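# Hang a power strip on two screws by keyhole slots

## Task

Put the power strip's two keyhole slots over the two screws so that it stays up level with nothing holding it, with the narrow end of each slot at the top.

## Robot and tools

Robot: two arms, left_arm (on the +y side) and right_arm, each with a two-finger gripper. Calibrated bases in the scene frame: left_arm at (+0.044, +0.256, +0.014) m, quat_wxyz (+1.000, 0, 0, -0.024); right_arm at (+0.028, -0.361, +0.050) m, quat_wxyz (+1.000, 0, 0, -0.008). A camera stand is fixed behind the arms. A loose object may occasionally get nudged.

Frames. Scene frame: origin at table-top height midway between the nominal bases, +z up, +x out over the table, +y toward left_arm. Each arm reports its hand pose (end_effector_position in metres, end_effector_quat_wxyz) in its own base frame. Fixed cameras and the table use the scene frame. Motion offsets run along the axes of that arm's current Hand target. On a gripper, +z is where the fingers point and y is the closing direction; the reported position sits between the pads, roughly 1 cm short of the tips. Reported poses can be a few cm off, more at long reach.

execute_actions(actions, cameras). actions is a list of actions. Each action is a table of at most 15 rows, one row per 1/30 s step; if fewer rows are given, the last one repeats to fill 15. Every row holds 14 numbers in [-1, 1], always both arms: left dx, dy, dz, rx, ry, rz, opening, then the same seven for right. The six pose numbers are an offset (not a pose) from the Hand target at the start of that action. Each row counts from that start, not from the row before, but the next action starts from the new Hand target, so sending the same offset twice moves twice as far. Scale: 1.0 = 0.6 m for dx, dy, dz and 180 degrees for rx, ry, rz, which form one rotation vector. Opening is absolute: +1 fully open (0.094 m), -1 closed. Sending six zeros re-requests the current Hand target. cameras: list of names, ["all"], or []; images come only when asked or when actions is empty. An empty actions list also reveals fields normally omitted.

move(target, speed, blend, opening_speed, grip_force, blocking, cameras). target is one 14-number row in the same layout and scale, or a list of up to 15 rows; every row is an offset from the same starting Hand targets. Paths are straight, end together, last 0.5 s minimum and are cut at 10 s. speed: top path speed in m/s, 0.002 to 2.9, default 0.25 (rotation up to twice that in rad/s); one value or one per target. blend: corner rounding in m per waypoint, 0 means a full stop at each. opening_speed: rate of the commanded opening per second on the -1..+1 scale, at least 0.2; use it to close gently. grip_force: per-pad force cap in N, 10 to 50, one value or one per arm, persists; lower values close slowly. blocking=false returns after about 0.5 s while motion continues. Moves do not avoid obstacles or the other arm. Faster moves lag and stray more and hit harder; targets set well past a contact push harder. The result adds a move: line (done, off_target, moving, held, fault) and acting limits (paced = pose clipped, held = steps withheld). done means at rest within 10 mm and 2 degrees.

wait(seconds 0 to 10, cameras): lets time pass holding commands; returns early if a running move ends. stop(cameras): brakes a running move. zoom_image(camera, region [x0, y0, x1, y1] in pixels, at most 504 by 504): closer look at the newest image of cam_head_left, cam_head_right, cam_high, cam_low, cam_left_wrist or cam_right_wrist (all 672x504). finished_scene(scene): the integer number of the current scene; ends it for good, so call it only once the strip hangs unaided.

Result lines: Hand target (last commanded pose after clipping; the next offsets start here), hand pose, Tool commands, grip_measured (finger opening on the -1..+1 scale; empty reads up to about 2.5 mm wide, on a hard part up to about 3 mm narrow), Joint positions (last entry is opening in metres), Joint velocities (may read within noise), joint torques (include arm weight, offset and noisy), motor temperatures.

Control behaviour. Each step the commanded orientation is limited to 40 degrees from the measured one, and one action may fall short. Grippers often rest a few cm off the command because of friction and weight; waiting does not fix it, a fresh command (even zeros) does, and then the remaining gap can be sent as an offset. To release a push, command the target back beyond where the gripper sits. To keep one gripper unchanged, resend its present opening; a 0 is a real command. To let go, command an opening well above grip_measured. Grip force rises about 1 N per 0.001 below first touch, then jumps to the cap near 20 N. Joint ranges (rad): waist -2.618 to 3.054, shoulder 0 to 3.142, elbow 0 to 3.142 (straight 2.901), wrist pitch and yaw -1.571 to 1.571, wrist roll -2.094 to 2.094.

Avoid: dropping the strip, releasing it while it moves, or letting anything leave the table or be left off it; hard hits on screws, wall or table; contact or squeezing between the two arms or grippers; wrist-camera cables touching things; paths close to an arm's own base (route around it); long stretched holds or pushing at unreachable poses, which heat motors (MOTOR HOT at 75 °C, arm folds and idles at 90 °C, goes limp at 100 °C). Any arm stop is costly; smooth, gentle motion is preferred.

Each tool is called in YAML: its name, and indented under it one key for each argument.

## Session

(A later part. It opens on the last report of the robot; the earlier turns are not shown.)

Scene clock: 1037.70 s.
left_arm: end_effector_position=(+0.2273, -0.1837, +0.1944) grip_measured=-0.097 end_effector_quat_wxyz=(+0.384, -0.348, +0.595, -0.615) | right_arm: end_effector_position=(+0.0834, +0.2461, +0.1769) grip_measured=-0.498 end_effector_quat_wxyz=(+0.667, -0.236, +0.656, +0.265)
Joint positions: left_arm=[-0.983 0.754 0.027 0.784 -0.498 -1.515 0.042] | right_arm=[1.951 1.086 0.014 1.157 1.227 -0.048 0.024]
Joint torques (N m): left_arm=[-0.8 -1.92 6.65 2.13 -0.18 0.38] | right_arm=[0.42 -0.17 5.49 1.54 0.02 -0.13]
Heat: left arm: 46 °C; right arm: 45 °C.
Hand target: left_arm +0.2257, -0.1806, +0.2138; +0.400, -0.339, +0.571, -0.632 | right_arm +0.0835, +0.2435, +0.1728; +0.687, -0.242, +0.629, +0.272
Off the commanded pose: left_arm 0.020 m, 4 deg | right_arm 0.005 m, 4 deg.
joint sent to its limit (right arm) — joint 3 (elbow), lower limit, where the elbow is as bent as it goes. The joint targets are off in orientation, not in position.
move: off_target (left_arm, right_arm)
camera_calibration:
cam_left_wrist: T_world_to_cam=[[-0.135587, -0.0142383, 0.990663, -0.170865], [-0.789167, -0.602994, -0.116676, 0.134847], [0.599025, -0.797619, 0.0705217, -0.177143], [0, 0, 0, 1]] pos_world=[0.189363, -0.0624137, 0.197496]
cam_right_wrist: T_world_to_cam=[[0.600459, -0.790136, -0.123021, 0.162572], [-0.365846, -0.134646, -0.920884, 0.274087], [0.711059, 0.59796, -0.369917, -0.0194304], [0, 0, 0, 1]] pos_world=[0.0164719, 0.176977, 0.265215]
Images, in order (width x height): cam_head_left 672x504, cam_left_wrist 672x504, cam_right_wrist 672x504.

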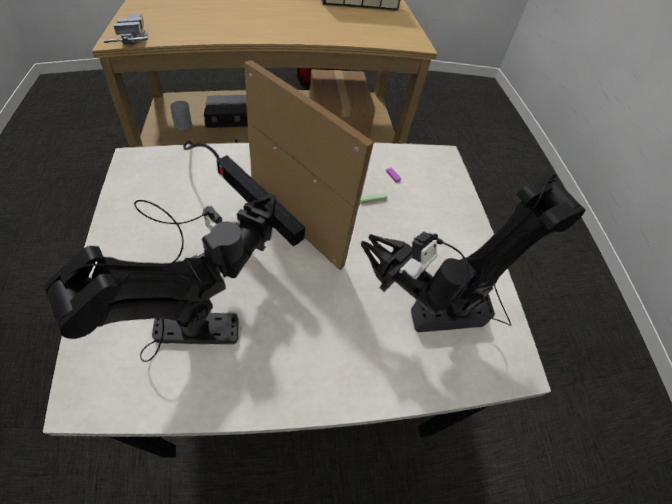

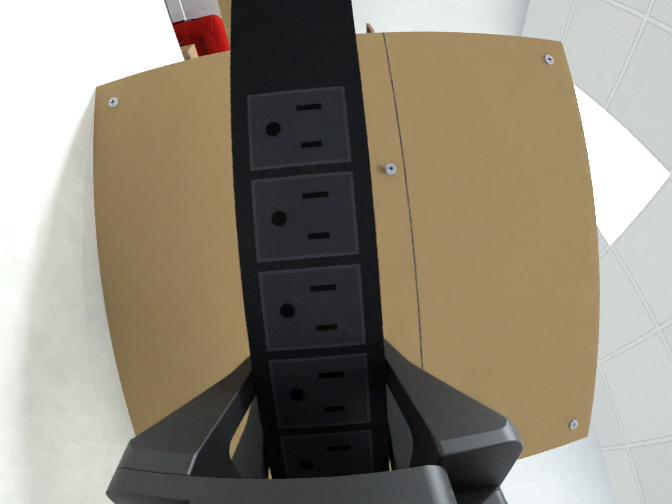

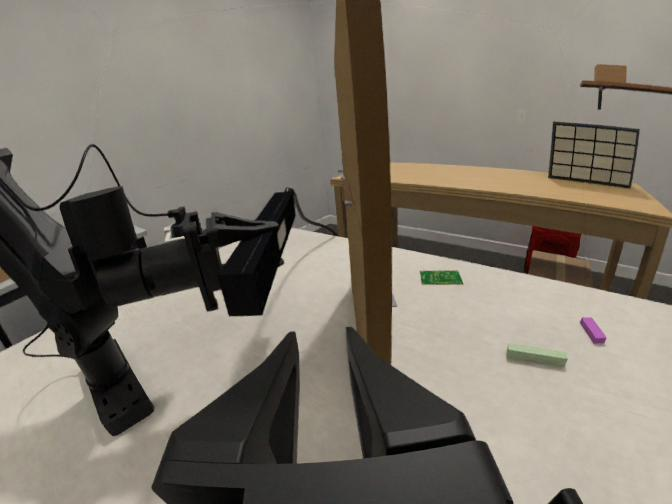

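move:
  target: [0.0417,-0.0995,0.0842,0,0,-0.009,-0.35,0,0,0,0,0,0,-0.5]
  speed: 0.1
  cameras: ["cam_right_wrist","cam_left_wrist"]

zoom_image:
  camera: "cam_right_wrist"
  region: [215, 120, 395, 300]

Scene clock: 1075.40 s.
left_arm: end_effector_position=(+0.2494, -0.2210, +0.2395) grip_measured=-0.097 end_effector_quat_wxyz=(+0.375, -0.358, +0.601, -0.609) | right_arm: end_effector_position=(+0.0834, +0.2461, +0.1769) grip_measured=-0.498 end_effector_quat_wxyz=(+0.667, -0.236, +0.656, +0.264)
Joint positions: left_arm=[-1 0.92 0.294 0.651 -0.519 -1.544 0.042] | right_arm=[1.951 1.086 0.014 1.157 1.227 -0.048 0.024]
Joint torques (N m): left_arm=[-0.54 -2 10.61 2.17 -0.16 0.42] | right_arm=[0.34 -0.36 5.45 1.51 0 -0.11]
Heat: left arm: 46 °C; right arm: 42 °C.
Hand target: left_arm +0.2521, -0.2239, +0.2785; +0.391, -0.347, +0.566, -0.638 | right_arm +0.0835, +0.2439, +0.1733; +0.668, -0.243, +0.655, +0.257 (not the last commanded pose)
Off the commanded pose: left_arm 0.039 m, 6 deg | right_arm 0.005 m, 4 deg.
move: off_target (left_arm, right_arm)
camera_calibration:
cam_left_wrist: T_world_to_cam=[[-0.104126, -0.0145234, 0.994458, -0.221925], [-0.791256, -0.604573, -0.091679, 0.129152], [0.602554, -0.796417, 0.0514601, -0.219317], [0, 0, 0, 1]] pos_world=[0.211234, -0.0998089, 0.243821]
cam_right_wrist: T_world_to_cam=[[0.600115, -0.7904, -0.123002, 0.162619], [-0.365819, -0.134436, -0.920925, 0.274061], [0.711364, 0.597658, -0.36982, -0.0194084], [0, 0, 0, 1]] pos_world=[0.016473, 0.176977, 0.265215]
Images, in order (width x height): cam_left_wrist 672x504, cam_right_wrist 672x504.

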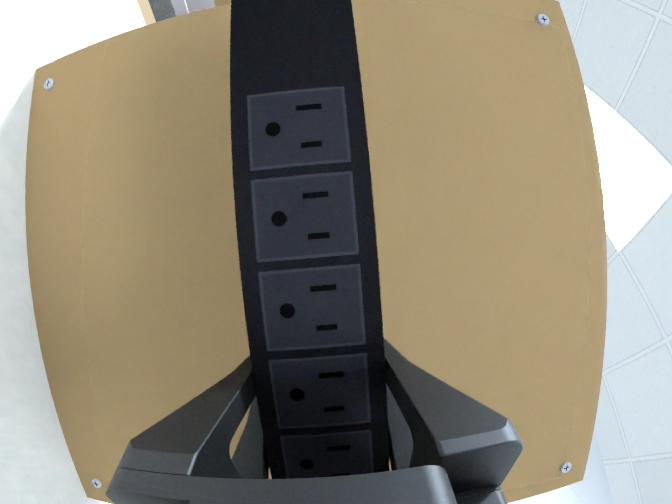

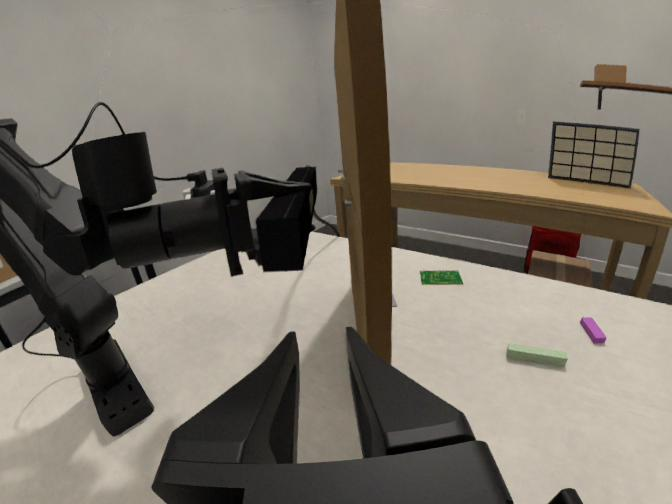

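Scaled by 2.800 from the camera's 672x504 image, which has a finer 960x720 frame.

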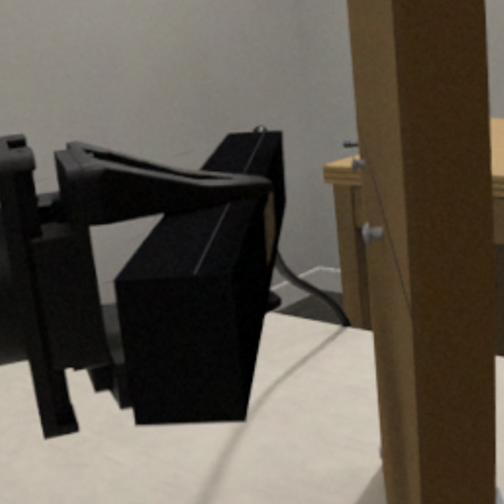

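move:
  target: [0.0128,-0.0245,0.034,0,0,0,-0.35,0,0,0,0,0,0,-0.5]
  speed: 0.06
  cameras: ["cam_right_wrist","cam_left_wrist"]

zoom_image:
  camera: "cam_right_wrist"
  region: [245, 140, 365, 260]

Scene clock: 1102.37 s.
left_arm: end_effector_position=(+0.2608, -0.2362, +0.2542) grip_measured=-0.097 end_effector_quat_wxyz=(+0.375, -0.360, +0.602, -0.606) | right_arm: end_effector_position=(+0.0834, +0.2461, +0.1769) grip_measured=-0.498 end_effector_quat_wxyz=(+0.667, -0.236, +0.656, +0.264)
Joint positions: left_arm=[-0.996 1.002 0.393 0.628 -0.518 -1.548 0.042] | right_arm=[1.951 1.086 0.014 1.157 1.227 -0.048 0.024]
Joint torques (N m): left_arm=[0.34 -2.61 10.85 2.18 -0.04 0.44] | right_arm=[0.36 -0.36 5.5 1.49 0 -0.1]
Heat: left arm: 45 °C; right arm: 41 °C.
Hand target: left_arm +0.2651, -0.2392, +0.2955; +0.391, -0.347, +0.566, -0.638 | right_arm +0.0835, +0.2439, +0.1733; +0.668, -0.243, +0.655, +0.257
Off the commanded pose: left_arm 0.042 m, 6 deg | right_arm 0.004 m, 1 deg.
move: off_target (left_arm)
camera_calibration:
cam_left_wrist: T_world_to_cam=[[-0.0988467, -0.017638, 0.994946, -0.237743], [-0.789438, -0.607315, -0.089196, 0.128667], [0.605819, -0.794265, 0.046107, -0.238138], [0, 0, 0, 1]] pos_world=[0.222343, -0.115197, 0.258998]
cam_right_wrist: T_world_to_cam=[[0.600115, -0.7904, -0.123002, 0.162619], [-0.365819, -0.134436, -0.920925, 0.274061], [0.711364, 0.597658, -0.36982, -0.0194084], [0, 0, 0, 1]] pos_world=[0.016473, 0.176977, 0.265215]
Images, in order (width x height): cam_left_wrist 672x504, cam_right_wrist 672x504.

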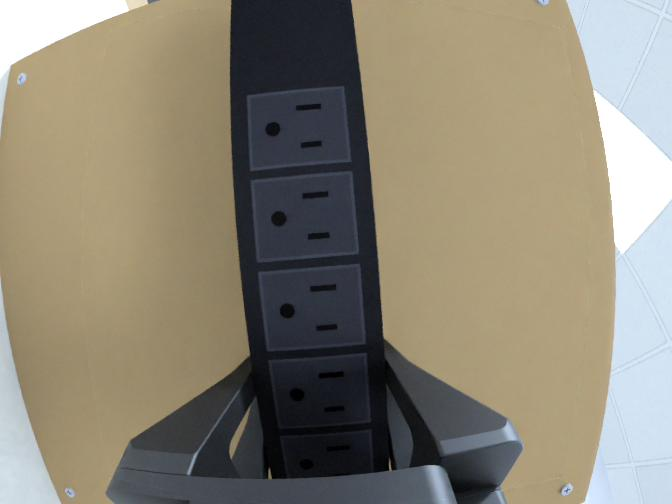

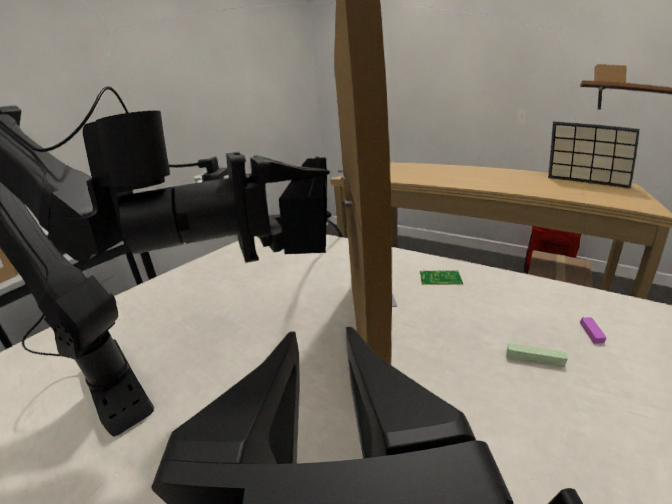

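Scaled by 4.200 from the camera's 672x504 image, which has a finer 960x720 frame.

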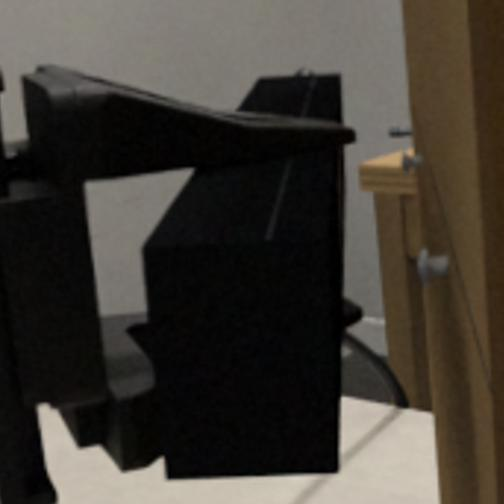

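move:
  target: [0.0089,-0.0032,0.0221,0,0,0,-0.35,0,0,0,0,0,0,-0.5]
  speed: 0.05
  cameras: ["cam_right_wrist"]

zoom_image:
  camera: "cam_right_wrist"
  region: [265, 150, 365, 250]

Scene clock: 1133.70 s.
left_arm: end_effector_position=(+0.2689, -0.2460, +0.2522) grip_measured=-0.097 end_effector_quat_wxyz=(+0.374, -0.360, +0.610, -0.598) | right_arm: end_effector_position=(+0.0834, +0.2461, +0.1769) grip_measured=-0.498 end_effector_quat_wxyz=(+0.667, -0.236, +0.656, +0.264)
Joint positions: left_arm=[-0.988 1.067 0.434 0.627 -0.51 -1.548 0.042] | right_arm=[1.951 1.086 0.014 1.157 1.227 -0.048 0.024]
Joint torques (N m): left_arm=[0.39 -3.02 10.88 2.4 -0.04 0.42] | right_arm=[0.42 -0.36 5.52 1.49 0.01 -0.11]
Motor temperatures (°C): left_arm=[26 25 39 45 24 26 28] | right_arm=[25 29 37 40 25 24 26]
Heat: left arm: 45 °C; right arm: 40 °C.
Hand target: left_arm +0.2742, -0.2498, +0.2989; +0.391, -0.347, +0.566, -0.638 | right_arm +0.0835, +0.2439, +0.1733; +0.668, -0.243, +0.655, +0.257
Off the commanded pose: left_arm 0.047 m, 7 deg | right_arm 0.004 m, 1 deg.
move: off_target (left_arm)
camera_calibration:
cam_right_wrist: T_world_to_cam=[[0.600115, -0.7904, -0.123002, 0.162619], [-0.365819, -0.134436, -0.920925, 0.274061], [0.711364, 0.597658, -0.36982, -0.0194084], [0, 0, 0, 1]] pos_world=[0.016473, 0.176977, 0.265215]
Images, in order (width x height): cam_right_wrist 672x504.

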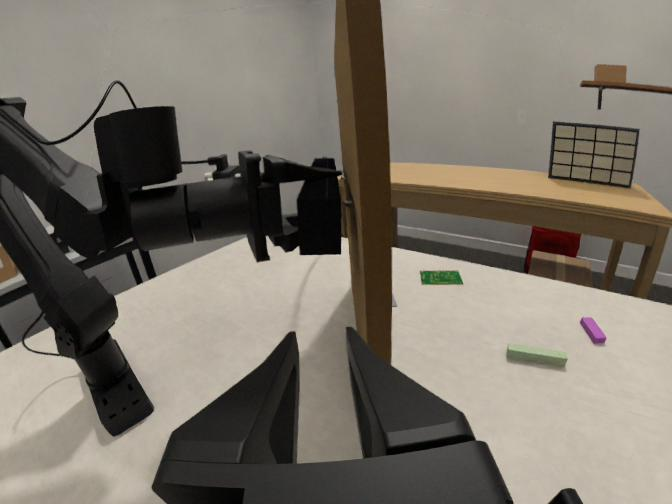

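Scaled by 5.040 from the camera's 672x504 image, which has a finer 960x720 frame.

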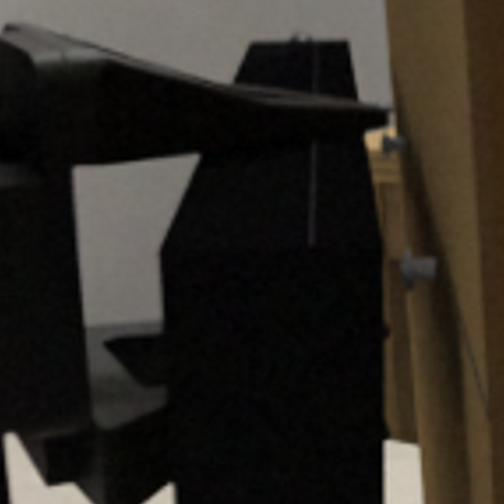

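move:
  target: [0,-0.0133,0.0016,0,0,0,-0.35,0,0,0,0,0,0,-0.5]
  speed: 0.05

Scene clock: 1176.27 s.
left_arm: end_effector_position=(+0.2704, -0.2482, +0.2628) grip_measured=-0.097 end_effector_quat_wxyz=(+0.374, -0.360, +0.604, -0.604) | right_arm: end_effector_position=(+0.0834, +0.2461, +0.1769) grip_measured=-0.498 end_effector_quat_wxyz=(+0.667, -0.236, +0.656, +0.264)
Joint positions: left_arm=[-0.988 1.067 0.463 0.615 -0.509 -1.548 0.042] | right_arm=[1.951 1.086 0.014 1.157 1.227 -0.048 0.024]
Joint torques (N m): left_arm=[0.46 -3.89 10.92 2.17 -0.05 0.43] | right_arm=[0.36 -0.36 5.48 1.5 0.02 -0.1]
Heat: left arm: 48 °C; right arm: 39 °C.
Hand target: left_arm +0.2742, -0.2498, +0.3069; +0.391, -0.347, +0.566, -0.638 | right_arm +0.0835, +0.2439, +0.1733; +0.668, -0.243, +0.655, +0.257
Off the commanded pose: left_arm 0.044 m, 6 deg | right_arm 0.004 m, 1 deg.
move: off_target (left_arm)

move:
  target: [0.003,0.0005,0.0078,0,0,0,-0.35,0,0,0,0,0,0,-0.5]
  speed: 0.05

move:
  target: [0,0.0066,-0.0008,0,0,0,-0.35,0,0,0,0,0,0,-0.5]
  speed: 0.05
  cameras: ["cam_right_wrist","cam_left_wrist"]

zoom_image:
  camera: "cam_right_wrist"
  region: [285, 150, 365, 230]

Scene clock: 1181.87 s.
left_arm: end_effector_position=(+0.2727, -0.2501, +0.2628) grip_measured=-0.097 end_effector_quat_wxyz=(+0.375, -0.361, +0.606, -0.602) | right_arm: end_effector_position=(+0.0834, +0.2461, +0.1769) grip_measured=-0.498 end_effector_quat_wxyz=(+0.667, -0.236, +0.656, +0.264)
Joint positions: left_arm=[-0.984 1.081 0.475 0.613 -0.507 -1.548 0.042] | right_arm=[1.951 1.086 0.014 1.157 1.227 -0.048 0.024]
Joint torques (N m): left_arm=[0.38 -3.21 11.03 2.29 -0.04 0.42] | right_arm=[0.32 -0.25 5.42 1.51 0.01 -0.09]
Heat: left arm: 47 °C; right arm: 39 °C.
Hand target: left_arm +0.2775, -0.2536, +0.3072; +0.391, -0.347, +0.566, -0.638 | right_arm +0.0835, +0.2439, +0.1733; +0.668, -0.243, +0.655, +0.257
Off the commanded pose: left_arm 0.045 m, 7 deg | right_arm 0.004 m, 1 deg.
move: off_target (left_arm)

Scene clock: 1182.57 s.
left_arm: end_effector_position=(+0.2730, -0.2504, +0.2626) grip_measured=-0.097 end_effector_quat_wxyz=(+0.374, -0.361, +0.605, -0.602) | right_arm: end_effector_position=(+0.0834, +0.2461, +0.1769) grip_measured=-0.498 end_effector_quat_wxyz=(+0.667, -0.236, +0.656, +0.264)
Joint positions: left_arm=[-0.984 1.083 0.475 0.616 -0.507 -1.549 0.042] | right_arm=[1.951 1.086 0.014 1.157 1.227 -0.048 0.024]
Joint torques (N m): left_arm=[0.38 -2.7 10.1 2.44 -0.04 0.42] | right_arm=[0.36 -0.27 5.45 1.5 0.01 -0.11]
Heat: left arm: 47 °C; right arm: 39 °C.
Hand target: left_arm +0.2775, -0.2536, +0.3032; +0.391, -0.347, +0.566, -0.638 | right_arm +0.0835, +0.2439, +0.1733; +0.668, -0.243, +0.655, +0.257
Off the commanded pose: left_arm 0.041 m, 7 deg | right_arm 0.004 m, 1 deg.
move: off_target (left_arm)
camera_calibration:
cam_left_wrist: T_world_to_cam=[[-0.0920015, -0.0259665, 0.99542, -0.249313], [-0.789863, -0.606816, -0.0888323, 0.130471], [0.606344, -0.794418, 0.0353181, -0.254506], [0, 0, 0, 1]] pos_world=[0.234436, -0.129486, 0.26875]
cam_right_wrist: T_world_to_cam=[[0.600115, -0.7904, -0.123002, 0.162619], [-0.365819, -0.134436, -0.920925, 0.274061], [0.711364, 0.597658, -0.36982, -0.0194084], [0, 0, 0, 1]] pos_world=[0.016473, 0.176977, 0.265215]
Images, in order (width x height): cam_left_wrist 672x504, cam_right_wrist 672x504.

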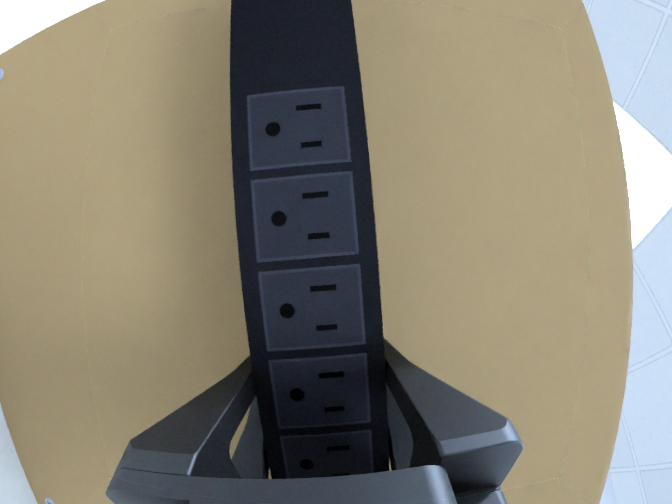

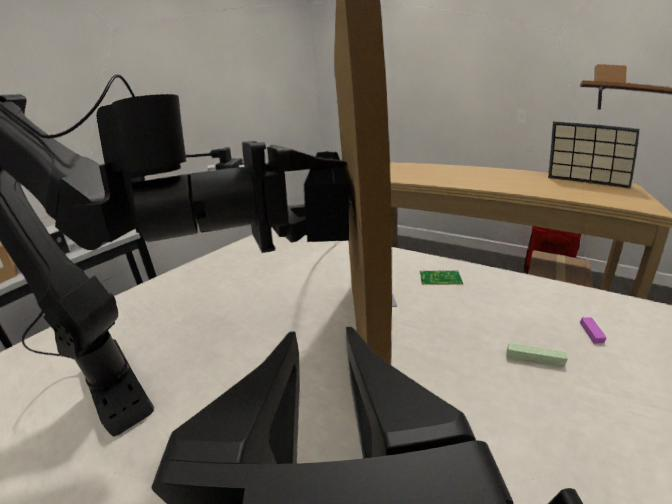

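Scaled by 6.300 from the camera's 672x504 image, which has a finer 960x720 frame.

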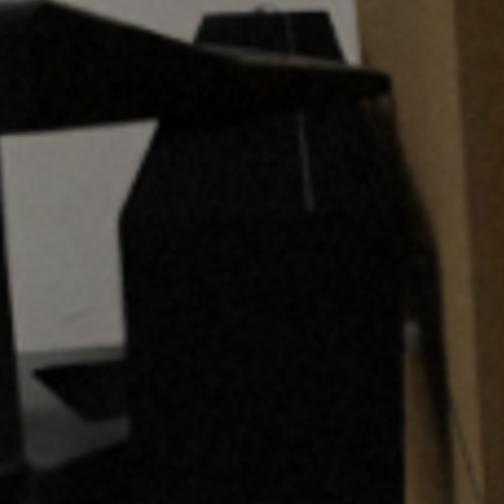

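move:
  target: [0,0.0066,-0.0008,0,0,0,-0.35,0,0,0,0,0,0,-0.5]
  speed: 0.05

move:
  target: [0,0.0066,-0.0008,0,0,0,-0.35,0,0,0,0,0,0,-0.5]
  speed: 0.05

Scene clock: 1190.60 s.
left_arm: end_effector_position=(+0.2737, -0.2501, +0.2628) grip_measured=-0.097 end_effector_quat_wxyz=(+0.376, -0.363, +0.603, -0.603) | right_arm: end_effector_position=(+0.0834, +0.2461, +0.1769) grip_measured=-0.498 end_effector_quat_wxyz=(+0.667, -0.236, +0.656, +0.264)
Joint positions: left_arm=[-0.984 1.087 0.475 0.622 -0.512 -1.55 0.042] | right_arm=[1.951 1.086 0.014 1.157 1.227 -0.048 0.024]
Joint torques (N m): left_arm=[0.42 -2.35 9.28 2.58 0.02 0.44] | right_arm=[0.38 -0.34 5.46 1.5 0.01 -0.1]
Heat: left arm: 47 °C; right arm: 39 °C.
Hand target: left_arm +0.2775, -0.2536, +0.2992; +0.390, -0.347, +0.566, -0.638 | right_arm +0.0835, +0.2439, +0.1733; +0.668, -0.243, +0.655, +0.257
Off the commanded pose: left_arm 0.037 m, 6 deg | right_arm 0.004 m, 1 deg.
move: off_target (left_arm)

Scene clock: 1191.30 s.
left_arm: end_effector_position=(+0.2745, -0.2495, +0.2631) grip_measured=-0.097 end_effector_quat_wxyz=(+0.378, -0.365, +0.601, -0.602) | right_arm: end_effector_position=(+0.0834, +0.2461, +0.1769) grip_measured=-0.498 end_effector_quat_wxyz=(+0.667, -0.236, +0.656, +0.264)
Joint positions: left_arm=[-0.984 1.09 0.475 0.629 -0.518 -1.55 0.042] | right_arm=[1.951 1.086 0.014 1.157 1.227 -0.048 0.024]
Joint torques (N m): left_arm=[0.47 -1.94 8.38 2.69 0.09 0.42] | right_arm=[0.39 -0.29 5.48 1.49 0.02 -0.1]
Heat: left arm: 47 °C; right arm: 39 °C.
Hand target: left_arm +0.2775, -0.2535, +0.2953; +0.391, -0.347, +0.566, -0.638 | right_arm +0.0835, +0.2439, +0.1733; +0.668, -0.243, +0.655, +0.257
Off the commanded pose: left_arm 0.033 m, 6 deg | right_arm 0.004 m, 1 deg.
move: off_target (left_arm)

move:
  target: [0,0.0066,-0.0008,0,0,0,-0.35,0,0,0,0,0,0,-0.5]
  speed: 0.05

move:
  target: [0,0.005,-0.0006,0,0,0,-0.35,0,0,0,0,0,0,-0.5]
  speed: 0.05
  cameras: ["cam_right_wrist","cam_left_wrist"]

zoom_image:
  camera: "cam_right_wrist"
  region: [285, 150, 365, 230]

Scene clock: 1200.77 s.
left_arm: end_effector_position=(+0.2747, -0.2496, +0.2627) grip_measured=-0.097 end_effector_quat_wxyz=(+0.378, -0.365, +0.597, -0.606) | right_arm: end_effector_position=(+0.0834, +0.2461, +0.1769) grip_measured=-0.498 end_effector_quat_wxyz=(+0.667, -0.236, +0.656, +0.264)
Joint positions: left_arm=[-0.984 1.099 0.466 0.658 -0.519 -1.55 0.042] | right_arm=[1.951 1.086 0.014 1.157 1.227 -0.048 0.024]
Joint torques (N m): left_arm=[0.5 -1.81 8.14 2.63 0.1 0.44] | right_arm=[0.43 -0.27 5.48 1.5 0 -0.11]
Heat: left arm: 48 °C; right arm: 39 °C.
Hand target: left_arm +0.2775, -0.2536, +0.2913; +0.390, -0.347, +0.566, -0.638 | right_arm +0.0835, +0.2439, +0.1733; +0.668, -0.243, +0.655, +0.257
Off the commanded pose: left_arm 0.029 m, 6 deg | right_arm 0.004 m, 1 deg.
move: off_target (left_arm)

Scene clock: 1201.63 s.
left_arm: end_effector_position=(+0.2747, -0.2495, +0.2625) grip_measured=-0.097 end_effector_quat_wxyz=(+0.378, -0.365, +0.593, -0.610) | right_arm: end_effector_position=(+0.0834, +0.2461, +0.1769) grip_measured=-0.498 end_effector_quat_wxyz=(+0.667, -0.236, +0.656, +0.264)
Joint positions: left_arm=[-0.984 1.105 0.458 0.682 -0.519 -1.55 0.042] | right_arm=[1.951 1.086 0.014 1.157 1.227 -0.048 0.024]
Joint torques (N m): left_arm=[0.5 -1.59 8.13 2.53 0.12 0.42] | right_arm=[0.29 -0.28 5.45 1.48 0.02 -0.1]
Heat: left arm: 48 °C; right arm: 39 °C.
Hand target: left_arm +0.2775, -0.2536, +0.2883; +0.390, -0.347, +0.566, -0.638 | right_arm +0.0835, +0.2439, +0.1733; +0.668, -0.243, +0.655, +0.257
Off the commanded pose: left_arm 0.026 m, 5 deg | right_arm 0.004 m, 1 deg.
move: off_target (left_arm)
camera_calibration:
cam_left_wrist: T_world_to_cam=[[-0.106379, -0.00355579, 0.994319, -0.239172], [-0.780857, -0.618796, -0.085754, 0.126116], [0.615586, -0.785543, 0.0630502, -0.26246], [0, 0, 0, 1]] pos_world=[0.234602, -0.128984, 0.265177]
cam_right_wrist: T_world_to_cam=[[0.600115, -0.7904, -0.123002, 0.162619], [-0.365819, -0.134436, -0.920925, 0.274061], [0.711364, 0.597658, -0.36982, -0.0194084], [0, 0, 0, 1]] pos_world=[0.016473, 0.176977, 0.265215]
Images, in order (width x height): cam_left_wrist 672x504, cam_right_wrist 672x504.

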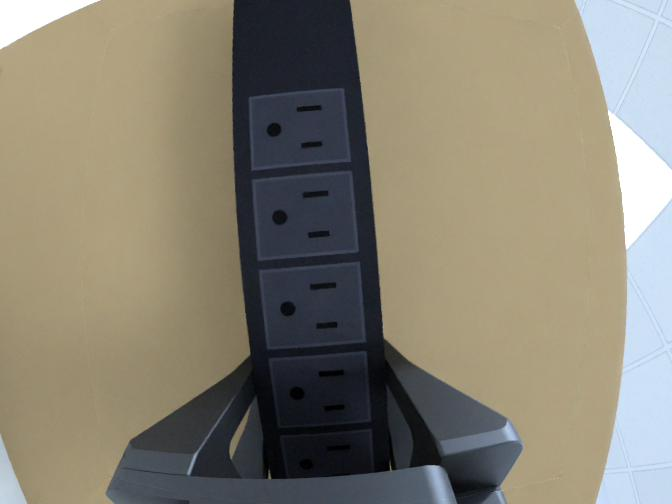

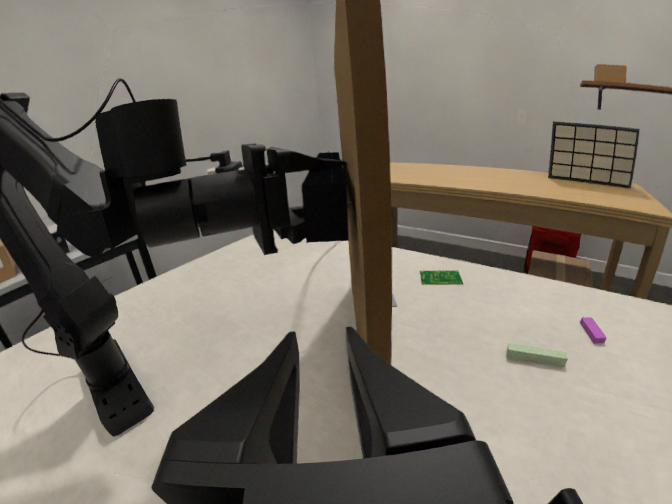

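Scaled by 6.300 from the camera's 672x504 image, which has a finer 960x720 frame.

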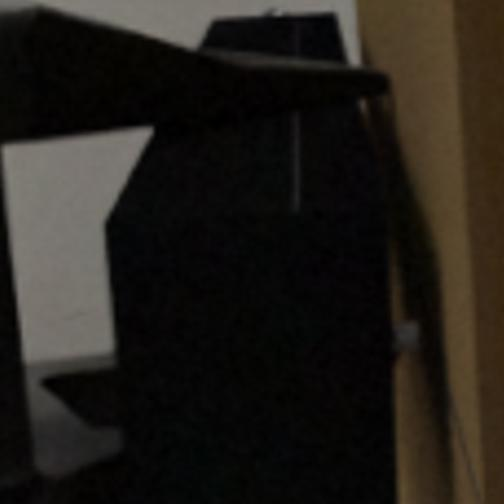

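move:
  target:
    - [-0.0412,-0.0318,-0.0972,0,0,0,-0.35,0,0,0,0,0,0,-0.5]
    - [-0.0412,-0.0318,-0.0972,0,0,0,-0.35,-0.041,0.094,0.134,0,0,-0.5,1]
  speed: [0.15,0.3]
  cameras: ["cam_right_wrist","cam_left_wrist","cam_head_left"]

Scene clock: 1233.90 s.
left_arm: end_effector_position=(+0.2378, -0.2086, +0.2784) grip_measured=-0.097 end_effector_quat_wxyz=(+0.373, -0.360, +0.589, -0.620) | right_arm: end_effector_position=(+0.1059, +0.3338, +0.1980) grip_measured=+0.998 end_effector_quat_wxyz=(+0.652, -0.635, +0.292, -0.292)
Joint positions: left_arm=[-1.02 0.752 0.38 0.428 -0.538 -1.55 0.042] | right_arm=[1.704 1.414 0.332 1.123 0.985 -1.594 0.094]
Joint torques (N m): left_arm=[-0.73 -2.66 7.53 2.12 -0.18 0.51] | right_arm=[-0.5 -3.38 8.43 1.62 -0.12 0]
Heat: left arm: 47 °C; right arm: 39 °C.
Hand target: left_arm +0.2352, -0.2041, +0.3004; +0.391, -0.347, +0.566, -0.638 | right_arm +0.1062, +0.3387, +0.2005; +0.654, -0.635, +0.291, -0.291
Off the commanded pose: left_arm 0.023 m, 4 deg | right_arm 0.006 m, 0 deg.
move: off_target (left_arm)
camera_calibration:
cam_left_wrist: T_world_to_cam=[[-0.116839, 0.0163345, 0.993017, -0.251752], [-0.790756, -0.606469, -0.0830648, 0.128187], [0.600877, -0.794939, 0.0837757, -0.212845], [0, 0, 0, 1]] pos_world=[0.199844, -0.0873454, 0.278473]
cam_right_wrist: T_world_to_cam=[[-0.00893709, -0.138858, 0.990272, -0.152365], [0.309866, -0.941949, -0.129286, 0.354687], [0.950738, 0.305696, 0.0514457, -0.0913093], [0, 0, 0, 1]] pos_world=[-0.0244559, 0.340853, 0.201436]
Images, in order (width x height): cam_head_left 672x504, cam_left_wrist 672x504, cam_right_wrist 672x504.

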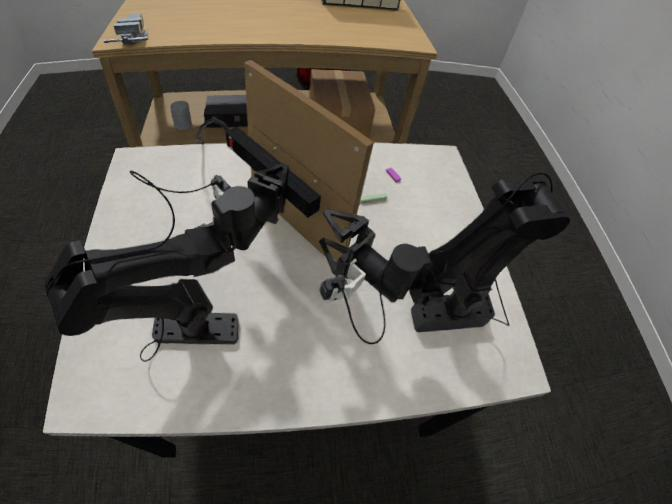

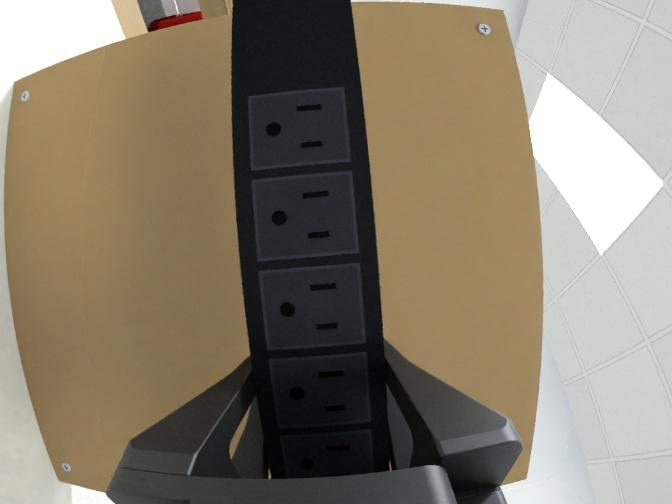

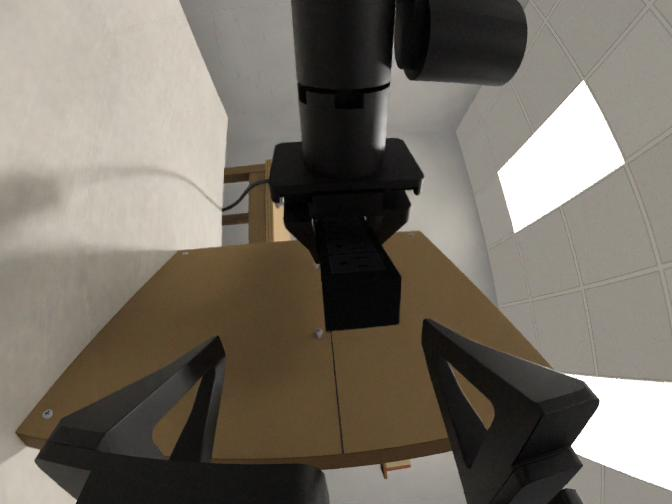

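move:
  target:
    - [0,0,0,0,0,0,-0.35,0.0283,-0.0392,0.03,0,0,0,1]
    - [0,0,0,0,0,0,-0.35,0.0283,-0.0392,0.148,0,0,0,1]
    - [0,0,0,0,0,0,-0.35,0.0283,-0.0392,0.148,0,0,0,-0.35]
  speed: 0.12
  opening_speed: 0.8
  cameras: ["cam_right_wrist","cam_left_wrist","cam_head_left"]

Scene clock: 1255.03 s.
left_arm: end_effector_position=(+0.2379, -0.2086, +0.2781) grip_measured=-0.097 end_effector_quat_wxyz=(+0.374, -0.359, +0.590, -0.619) | right_arm: end_effector_position=(+0.1828, +0.3784, +0.2216) grip_measured=-0.061 end_effector_quat_wxyz=(+0.648, -0.639, +0.289, -0.297)
Joint positions: left_arm=[-1.02 0.752 0.38 0.427 -0.538 -1.546 0.042] | right_arm=[1.389 1.505 0.554 0.971 0.674 -1.588 0.044]
Joint torques (N m): left_arm=[-0.73 -2.63 7.46 2.13 -0.17 0.45] | right_arm=[-0.25 -4.9 9.68 1.84 -0.07 0.12]
Heat: left arm: 46 °C; right arm: 41 °C.
Hand target: left_arm +0.2352, -0.2041, +0.3004; +0.391, -0.347, +0.565, -0.638 | right_arm +0.1838, +0.3841, +0.2260; +0.654, -0.635, +0.291, -0.291
Off the commanded pose: left_arm 0.023 m, 4 deg | right_arm 0.007 m, 1 deg.
move: off_target (left_arm)
camera_calibration:
cam_left_wrist: T_world_to_cam=[[-0.117809, 0.0123954, 0.992959, -0.252071], [-0.790574, -0.606265, -0.0862288, 0.12907], [0.600928, -0.795166, 0.0812228, -0.212177], [0, 0, 0, 1]] pos_world=[0.199846, -0.0873409, 0.278659]
cam_right_wrist: T_world_to_cam=[[-0.0141309, -0.122991, 0.992307, -0.174299], [0.307151, -0.944958, -0.112748, 0.373848], [0.951556, 0.303195, 0.0511298, -0.178388], [0, 0, 0, 1]] pos_world=[0.0524555, 0.38592, 0.22423]
Images, in order (width x height): cam_head_left 672x504, cam_left_wrist 672x504, cam_right_wrist 672x504.

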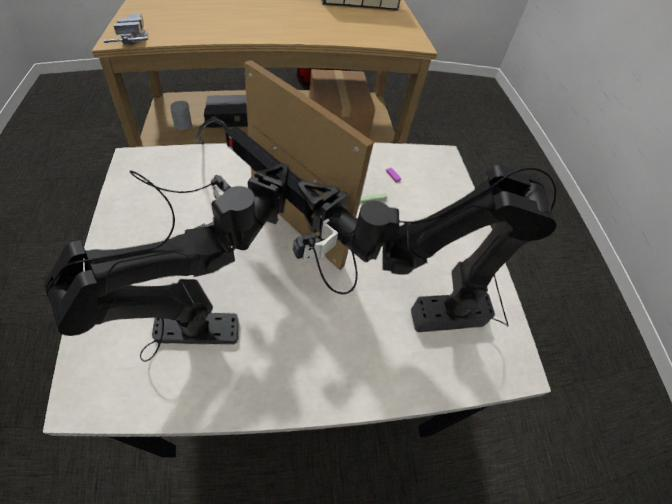

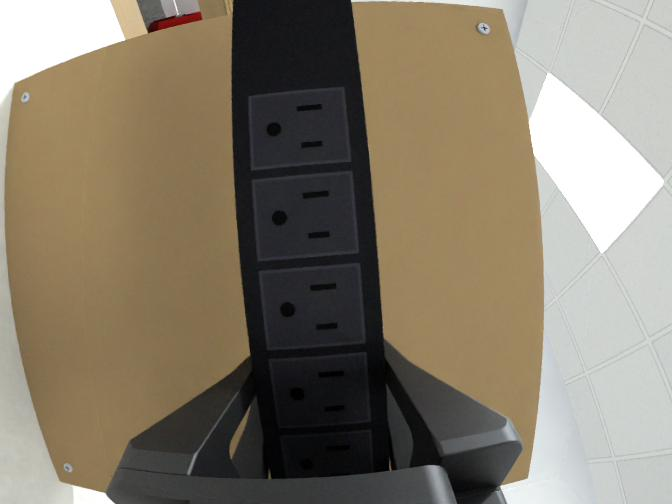

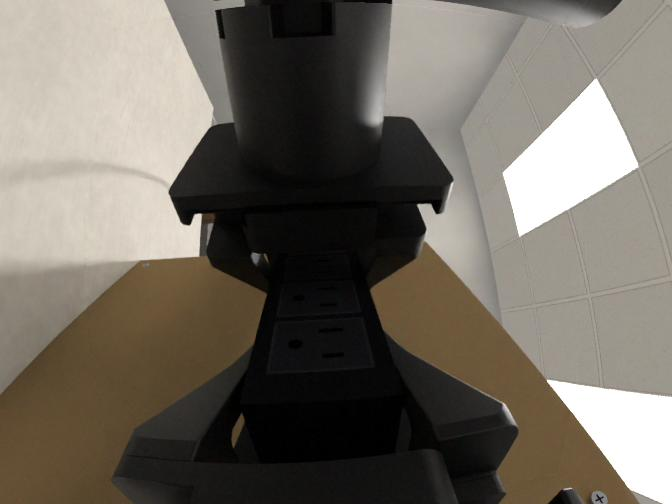

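move:
  target:
    - [0,0,0,0,0,0,0.5,0,0,0,0,0,0,-0.35]
    - [0,0,-0.12,0,0,0,1,0,-0.04,0,0.025,0,0,-0.35]
  speed: 0.12
  opening_speed: 0.8
  cameras: ["cam_right_wrist","cam_left_wrist","cam_head_left"]

Scene clock: 1263.87 s.
left_arm: end_effector_position=(+0.1717, -0.1727, +0.2924) grip_measured=+0.998 end_effector_quat_wxyz=(-0.386, +0.349, -0.567, +0.639) | right_arm: end_effector_position=(+0.1852, +0.3778, +0.2132) grip_measured=-0.061 end_effector_quat_wxyz=(+0.627, -0.657, +0.273, -0.318)
Joint positions: left_arm=[-1.446 0.372 0.304 0.27 -0.961 -1.413 0.094] | right_arm=[1.384 1.513 0.554 0.945 0.676 -1.638 0.044]
Joint torques (N m): left_arm=[-0.58 1.37 5.96 1.51 -0.04 0.16] | right_arm=[-0.02 -7.19 9.76 2.83 -0.14 0.01]
Heat: left arm: 46 °C; right arm: 42 °C.
Hand target: left_arm +0.1714, -0.1718, +0.2916; -0.391, +0.347, -0.566, +0.638 | right_arm +0.1836, +0.3834, +0.2500; +0.678, -0.609, +0.280, -0.302
Off the commanded pose: left_arm 0.001 m, 1 deg | right_arm 0.037 m, 8 deg.
move: off_target (right_arm)
camera_calibration:
cam_left_wrist: T_world_to_cam=[[-0.175832, 0.0459219, 0.983348, -0.255964], [-0.78119, -0.614347, -0.110995, 0.104078], [0.59902, -0.787699, 0.143896, -0.161804], [0, 0, 0, 1]] pos_world=[0.133222, -0.0517582, 0.286536]
cam_right_wrist: T_world_to_cam=[[-0.0412295, -0.0526708, 0.99776, -0.188824], [0.301882, -0.952595, -0.0378122, 0.359599], [0.952453, 0.299647, 0.0551754, -0.179799], [0, 0, 0, 1]] pos_world=[0.0549084, 0.386482, 0.211919]
Images, in order (width x height): cam_head_left 672x504, cam_left_wrist 672x504, cam_right_wrist 672x504.

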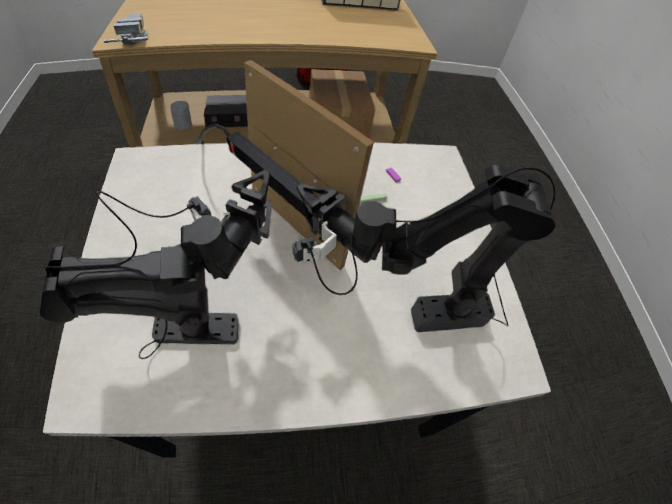

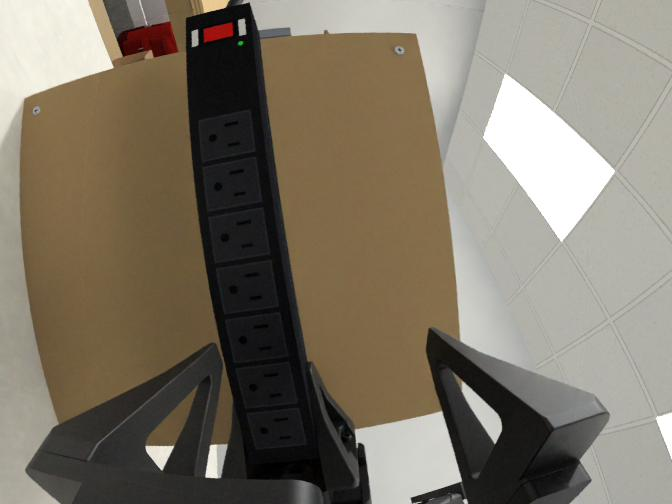

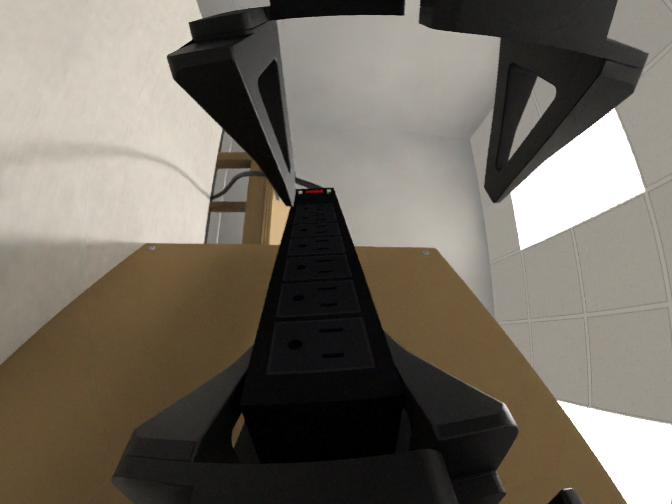

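move:
  target: [-0.0857,0.0667,0.059,-0.0404,0.1379,-0.0217,1,0,0,0,0,0,0,-0.35]
  speed: 0.2
  cameras: ["cam_right_wrist","cam_left_wrist"]

Scene clock: 1297.03 s.
left_arm: end_effector_position=(+0.2308, -0.1439, +0.2487) grip_measured=+0.998 end_effector_quat_wxyz=(+0.207, -0.257, +0.666, -0.669) | right_arm: end_effector_position=(+0.1852, +0.3778, +0.2132) grip_measured=-0.061 end_effector_quat_wxyz=(+0.627, -0.657, +0.273, -0.318)
Joint positions: left_arm=[-0.029 0.561 0.304 0.226 0.874 -1.614 0.094] | right_arm=[1.384 1.513 0.554 0.945 0.676 -1.638 0.044]
Joint torques (N m): left_arm=[0.24 0.7 7.17 1.8 0.07 0] | right_arm=[-0.01 -7.24 9.8 2.82 -0.14 0.01]
Motor temperatures (°C): left_arm=[25 25 35 43 24 26 27] | right_arm=[25 30 39 53 25 24 28]
Heat: left arm: 43 °C; right arm: 53 °C.
Hand target: left_arm +0.2303, -0.1441, +0.2560; +0.215, -0.245, +0.663, -0.673 | right_arm +0.1836, +0.3834, +0.2500; +0.678, -0.609, +0.280, -0.302
Off the commanded pose: left_arm 0.007 m, 2 deg | right_arm 0.037 m, 8 deg.
move: off_target (right_arm)
camera_calibration:
cam_left_wrist: T_world_to_cam=[[-0.0102549, 0.0467183, 0.998855, -0.245821], [-0.973519, -0.228604, 0.000697451, 0.235085], [0.228375, -0.972398, 0.0478255, -0.085323], [0, 0, 0, 1]] pos_world=[0.245825, -0.0177421, 0.249457]
cam_right_wrist: T_world_to_cam=[[-0.0412295, -0.0526708, 0.99776, -0.188824], [0.301882, -0.952595, -0.0378122, 0.359599], [0.952453, 0.299647, 0.0551754, -0.179799], [0, 0, 0, 1]] pos_world=[0.0549084, 0.386482, 0.211919]
Images, in order (width x height): cam_left_wrist 672x504, cam_right_wrist 672x504.

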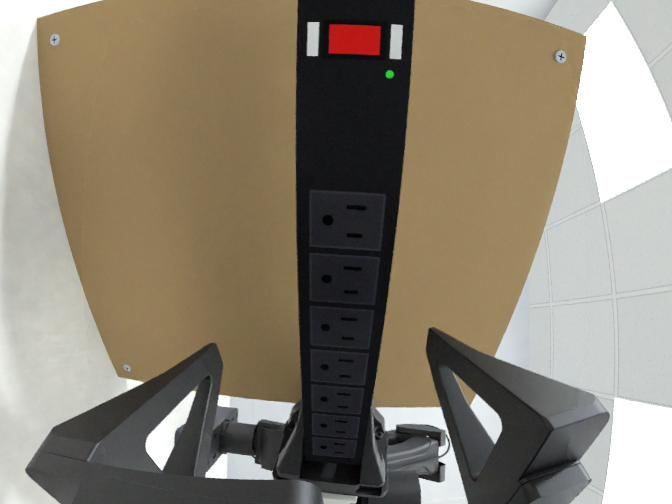

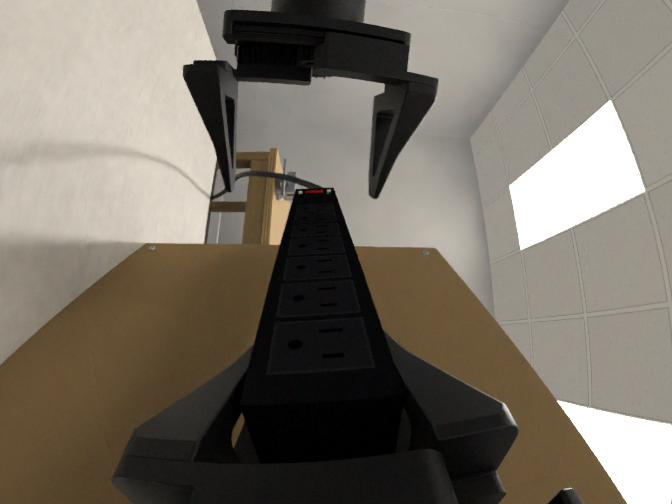

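move:
  target:
    - [0.0267,-0.0133,0.03,0,0.0133,0.0167,1,0,0,0,0,0,0,-0.35]
    - [0.0267,-0.0133,0.095,0,0.0133,0.0167,1,0,0,0,0,0,0,-0.35]
  speed: 0.12
  cameras: ["cam_right_wrist","cam_left_wrist"]

Scene clock: 1318.90 s.
left_arm: end_effector_position=(+0.2496, -0.1965, +0.2424) grip_measured=+0.999 end_effector_quat_wxyz=(+0.196, -0.235, +0.685, -0.661) | right_arm: end_effector_position=(+0.1862, +0.3769, +0.2119) grip_measured=-0.061 end_effector_quat_wxyz=(+0.624, -0.658, +0.274, -0.321)
Joint positions: left_arm=[-0.337 0.802 0.35 0.393 0.614 -1.578 0.094] | right_arm=[1.383 1.513 0.554 0.938 0.682 -1.638 0.044]
Joint torques (N m): left_arm=[-0.61 -0.66 9.44 1.87 -0.07 0.17] | right_arm=[0.09 -7.36 9.8 2.84 -0.18 0.01]
Motor temperatures (°C): left_arm=[25 24 35 43 24 26 27] | right_arm=[25 31 39 56 25 24 29]
Heat: left arm: 43 °C; right arm: 56 °C.
Hand target: left_arm +0.2531, -0.1986, +0.2648; +0.219, -0.213, +0.674, -0.673 | right_arm +0.1836, +0.3835, +0.2500; +0.678, -0.609, +0.280, -0.302
Off the commanded pose: left_arm 0.023 m, 4 deg | right_arm 0.039 m, 9 deg.
move: off_target (left_arm, right_arm)
camera_calibration:
cam_left_wrist: T_world_to_cam=[[-0.0129136, 0.00919458, 0.999874, -0.243799], [-0.983753, -0.179188, -0.0110577, 0.256447], [0.179064, -0.983772, 0.0113592, -0.121578], [0, 0, 0, 1]] pos_world=[0.270902, -0.071411, 0.247985]
cam_right_wrist: T_world_to_cam=[[-0.0404251, -0.0459865, 0.998124, -0.19019], [0.295608, -0.954773, -0.0320167, 0.359102], [0.954454, 0.293759, 0.0521907, -0.177853], [0, 0, 0, 1]] pos_world=[0.0559107, 0.38636, 0.210613]
Images, in order (width x height): cam_left_wrist 672x504, cam_right_wrist 672x504.

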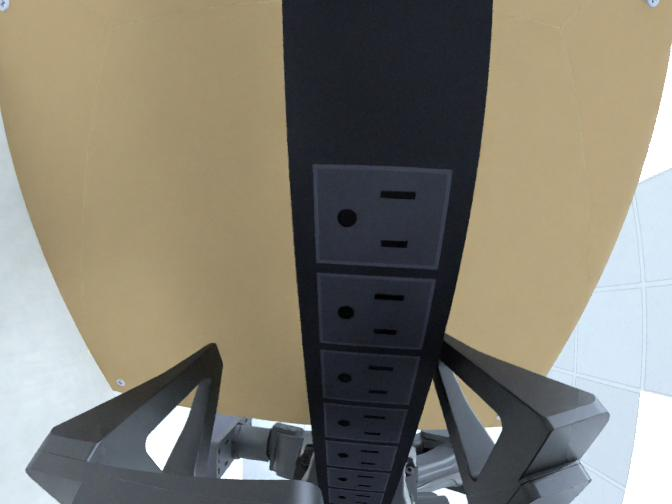

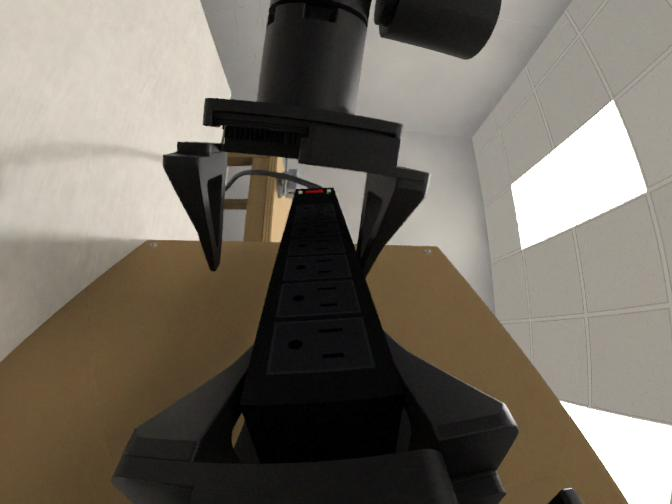

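move:
  target: [0.0067,-0.0283,0.0142,0.033,-0.005,0.012,1,0,0,0,0,0,0,-0.35]
  speed: 0.1
  cameras: ["cam_right_wrist","cam_left_wrist"]

Scene clock: 1337.57 s.
left_arm: end_effector_position=(+0.2544, -0.2070, +0.2712) grip_measured=+0.999 end_effector_quat_wxyz=(+0.238, -0.203, +0.649, -0.693) | right_arm: end_effector_position=(+0.1862, +0.3769, +0.2119) grip_measured=-0.061 end_effector_quat_wxyz=(+0.624, -0.658, +0.274, -0.321)
Joint positions: left_arm=[-0.404 0.855 0.35 0.59 0.531 -1.587 0.094] | right_arm=[1.383 1.513 0.554 0.938 0.682 -1.638 0.044]
Joint torques (N m): left_arm=[-0.79 -0.95 7.41 1.91 -0.12 0.03] | right_arm=[0.12 -7.36 9.8 2.86 -0.19 0]
Motor temperatures (°C): left_arm=[25 24 36 43 24 26 27] | right_arm=[25 31 39 56 25 24 29]
Heat: left arm: 43 °C; right arm: 56 °C.
Hand target: left_arm +0.2546, -0.2080, +0.2817; +0.248, -0.194, +0.640, -0.701 | right_arm +0.1836, +0.3835, +0.2500; +0.678, -0.609, +0.280, -0.302
Off the commanded pose: left_arm 0.011 m, 2 deg | right_arm 0.039 m, 9 deg.
move: off_target (left_arm, right_arm)
camera_calibration:
cam_left_wrist: T_world_to_cam=[[-0.140747, 0.0664144, 0.987815, -0.224805], [-0.971996, -0.19892, -0.125119, 0.283514], [0.188186, -0.977763, 0.0925519, -0.156174], [0, 0, 0, 1]] pos_world=[0.273324, -0.0813742, 0.271993]
cam_right_wrist: T_world_to_cam=[[-0.0404251, -0.0459865, 0.998124, -0.19019], [0.295608, -0.954773, -0.0320167, 0.359102], [0.954454, 0.293759, 0.0521907, -0.177853], [0, 0, 0, 1]] pos_world=[0.0559107, 0.38636, 0.210613]
Images, in order (width x height): cam_left_wrist 672x504, cam_right_wrist 672x504.

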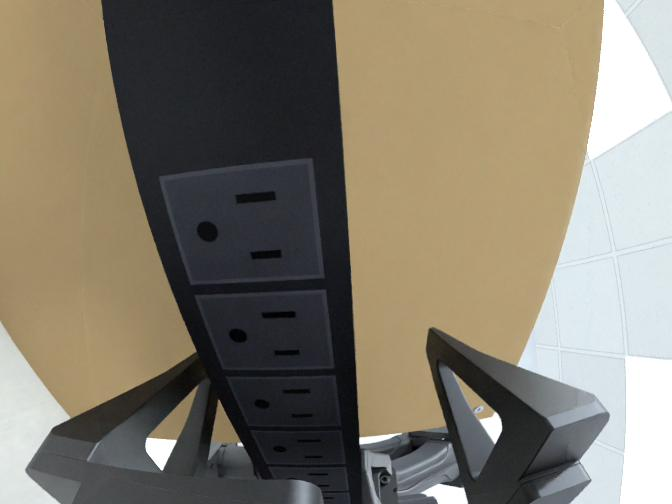

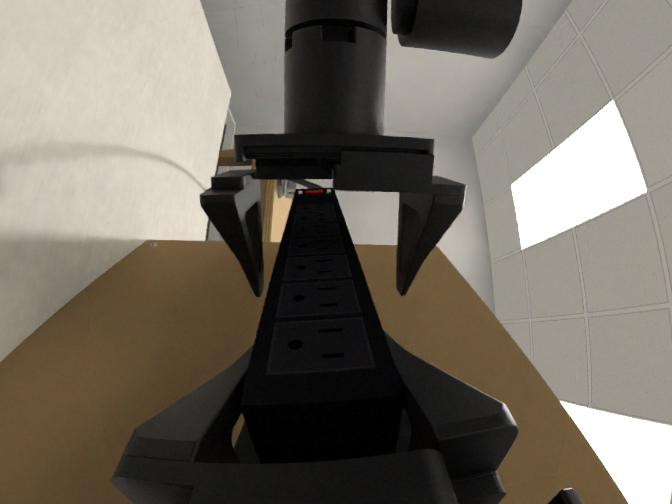

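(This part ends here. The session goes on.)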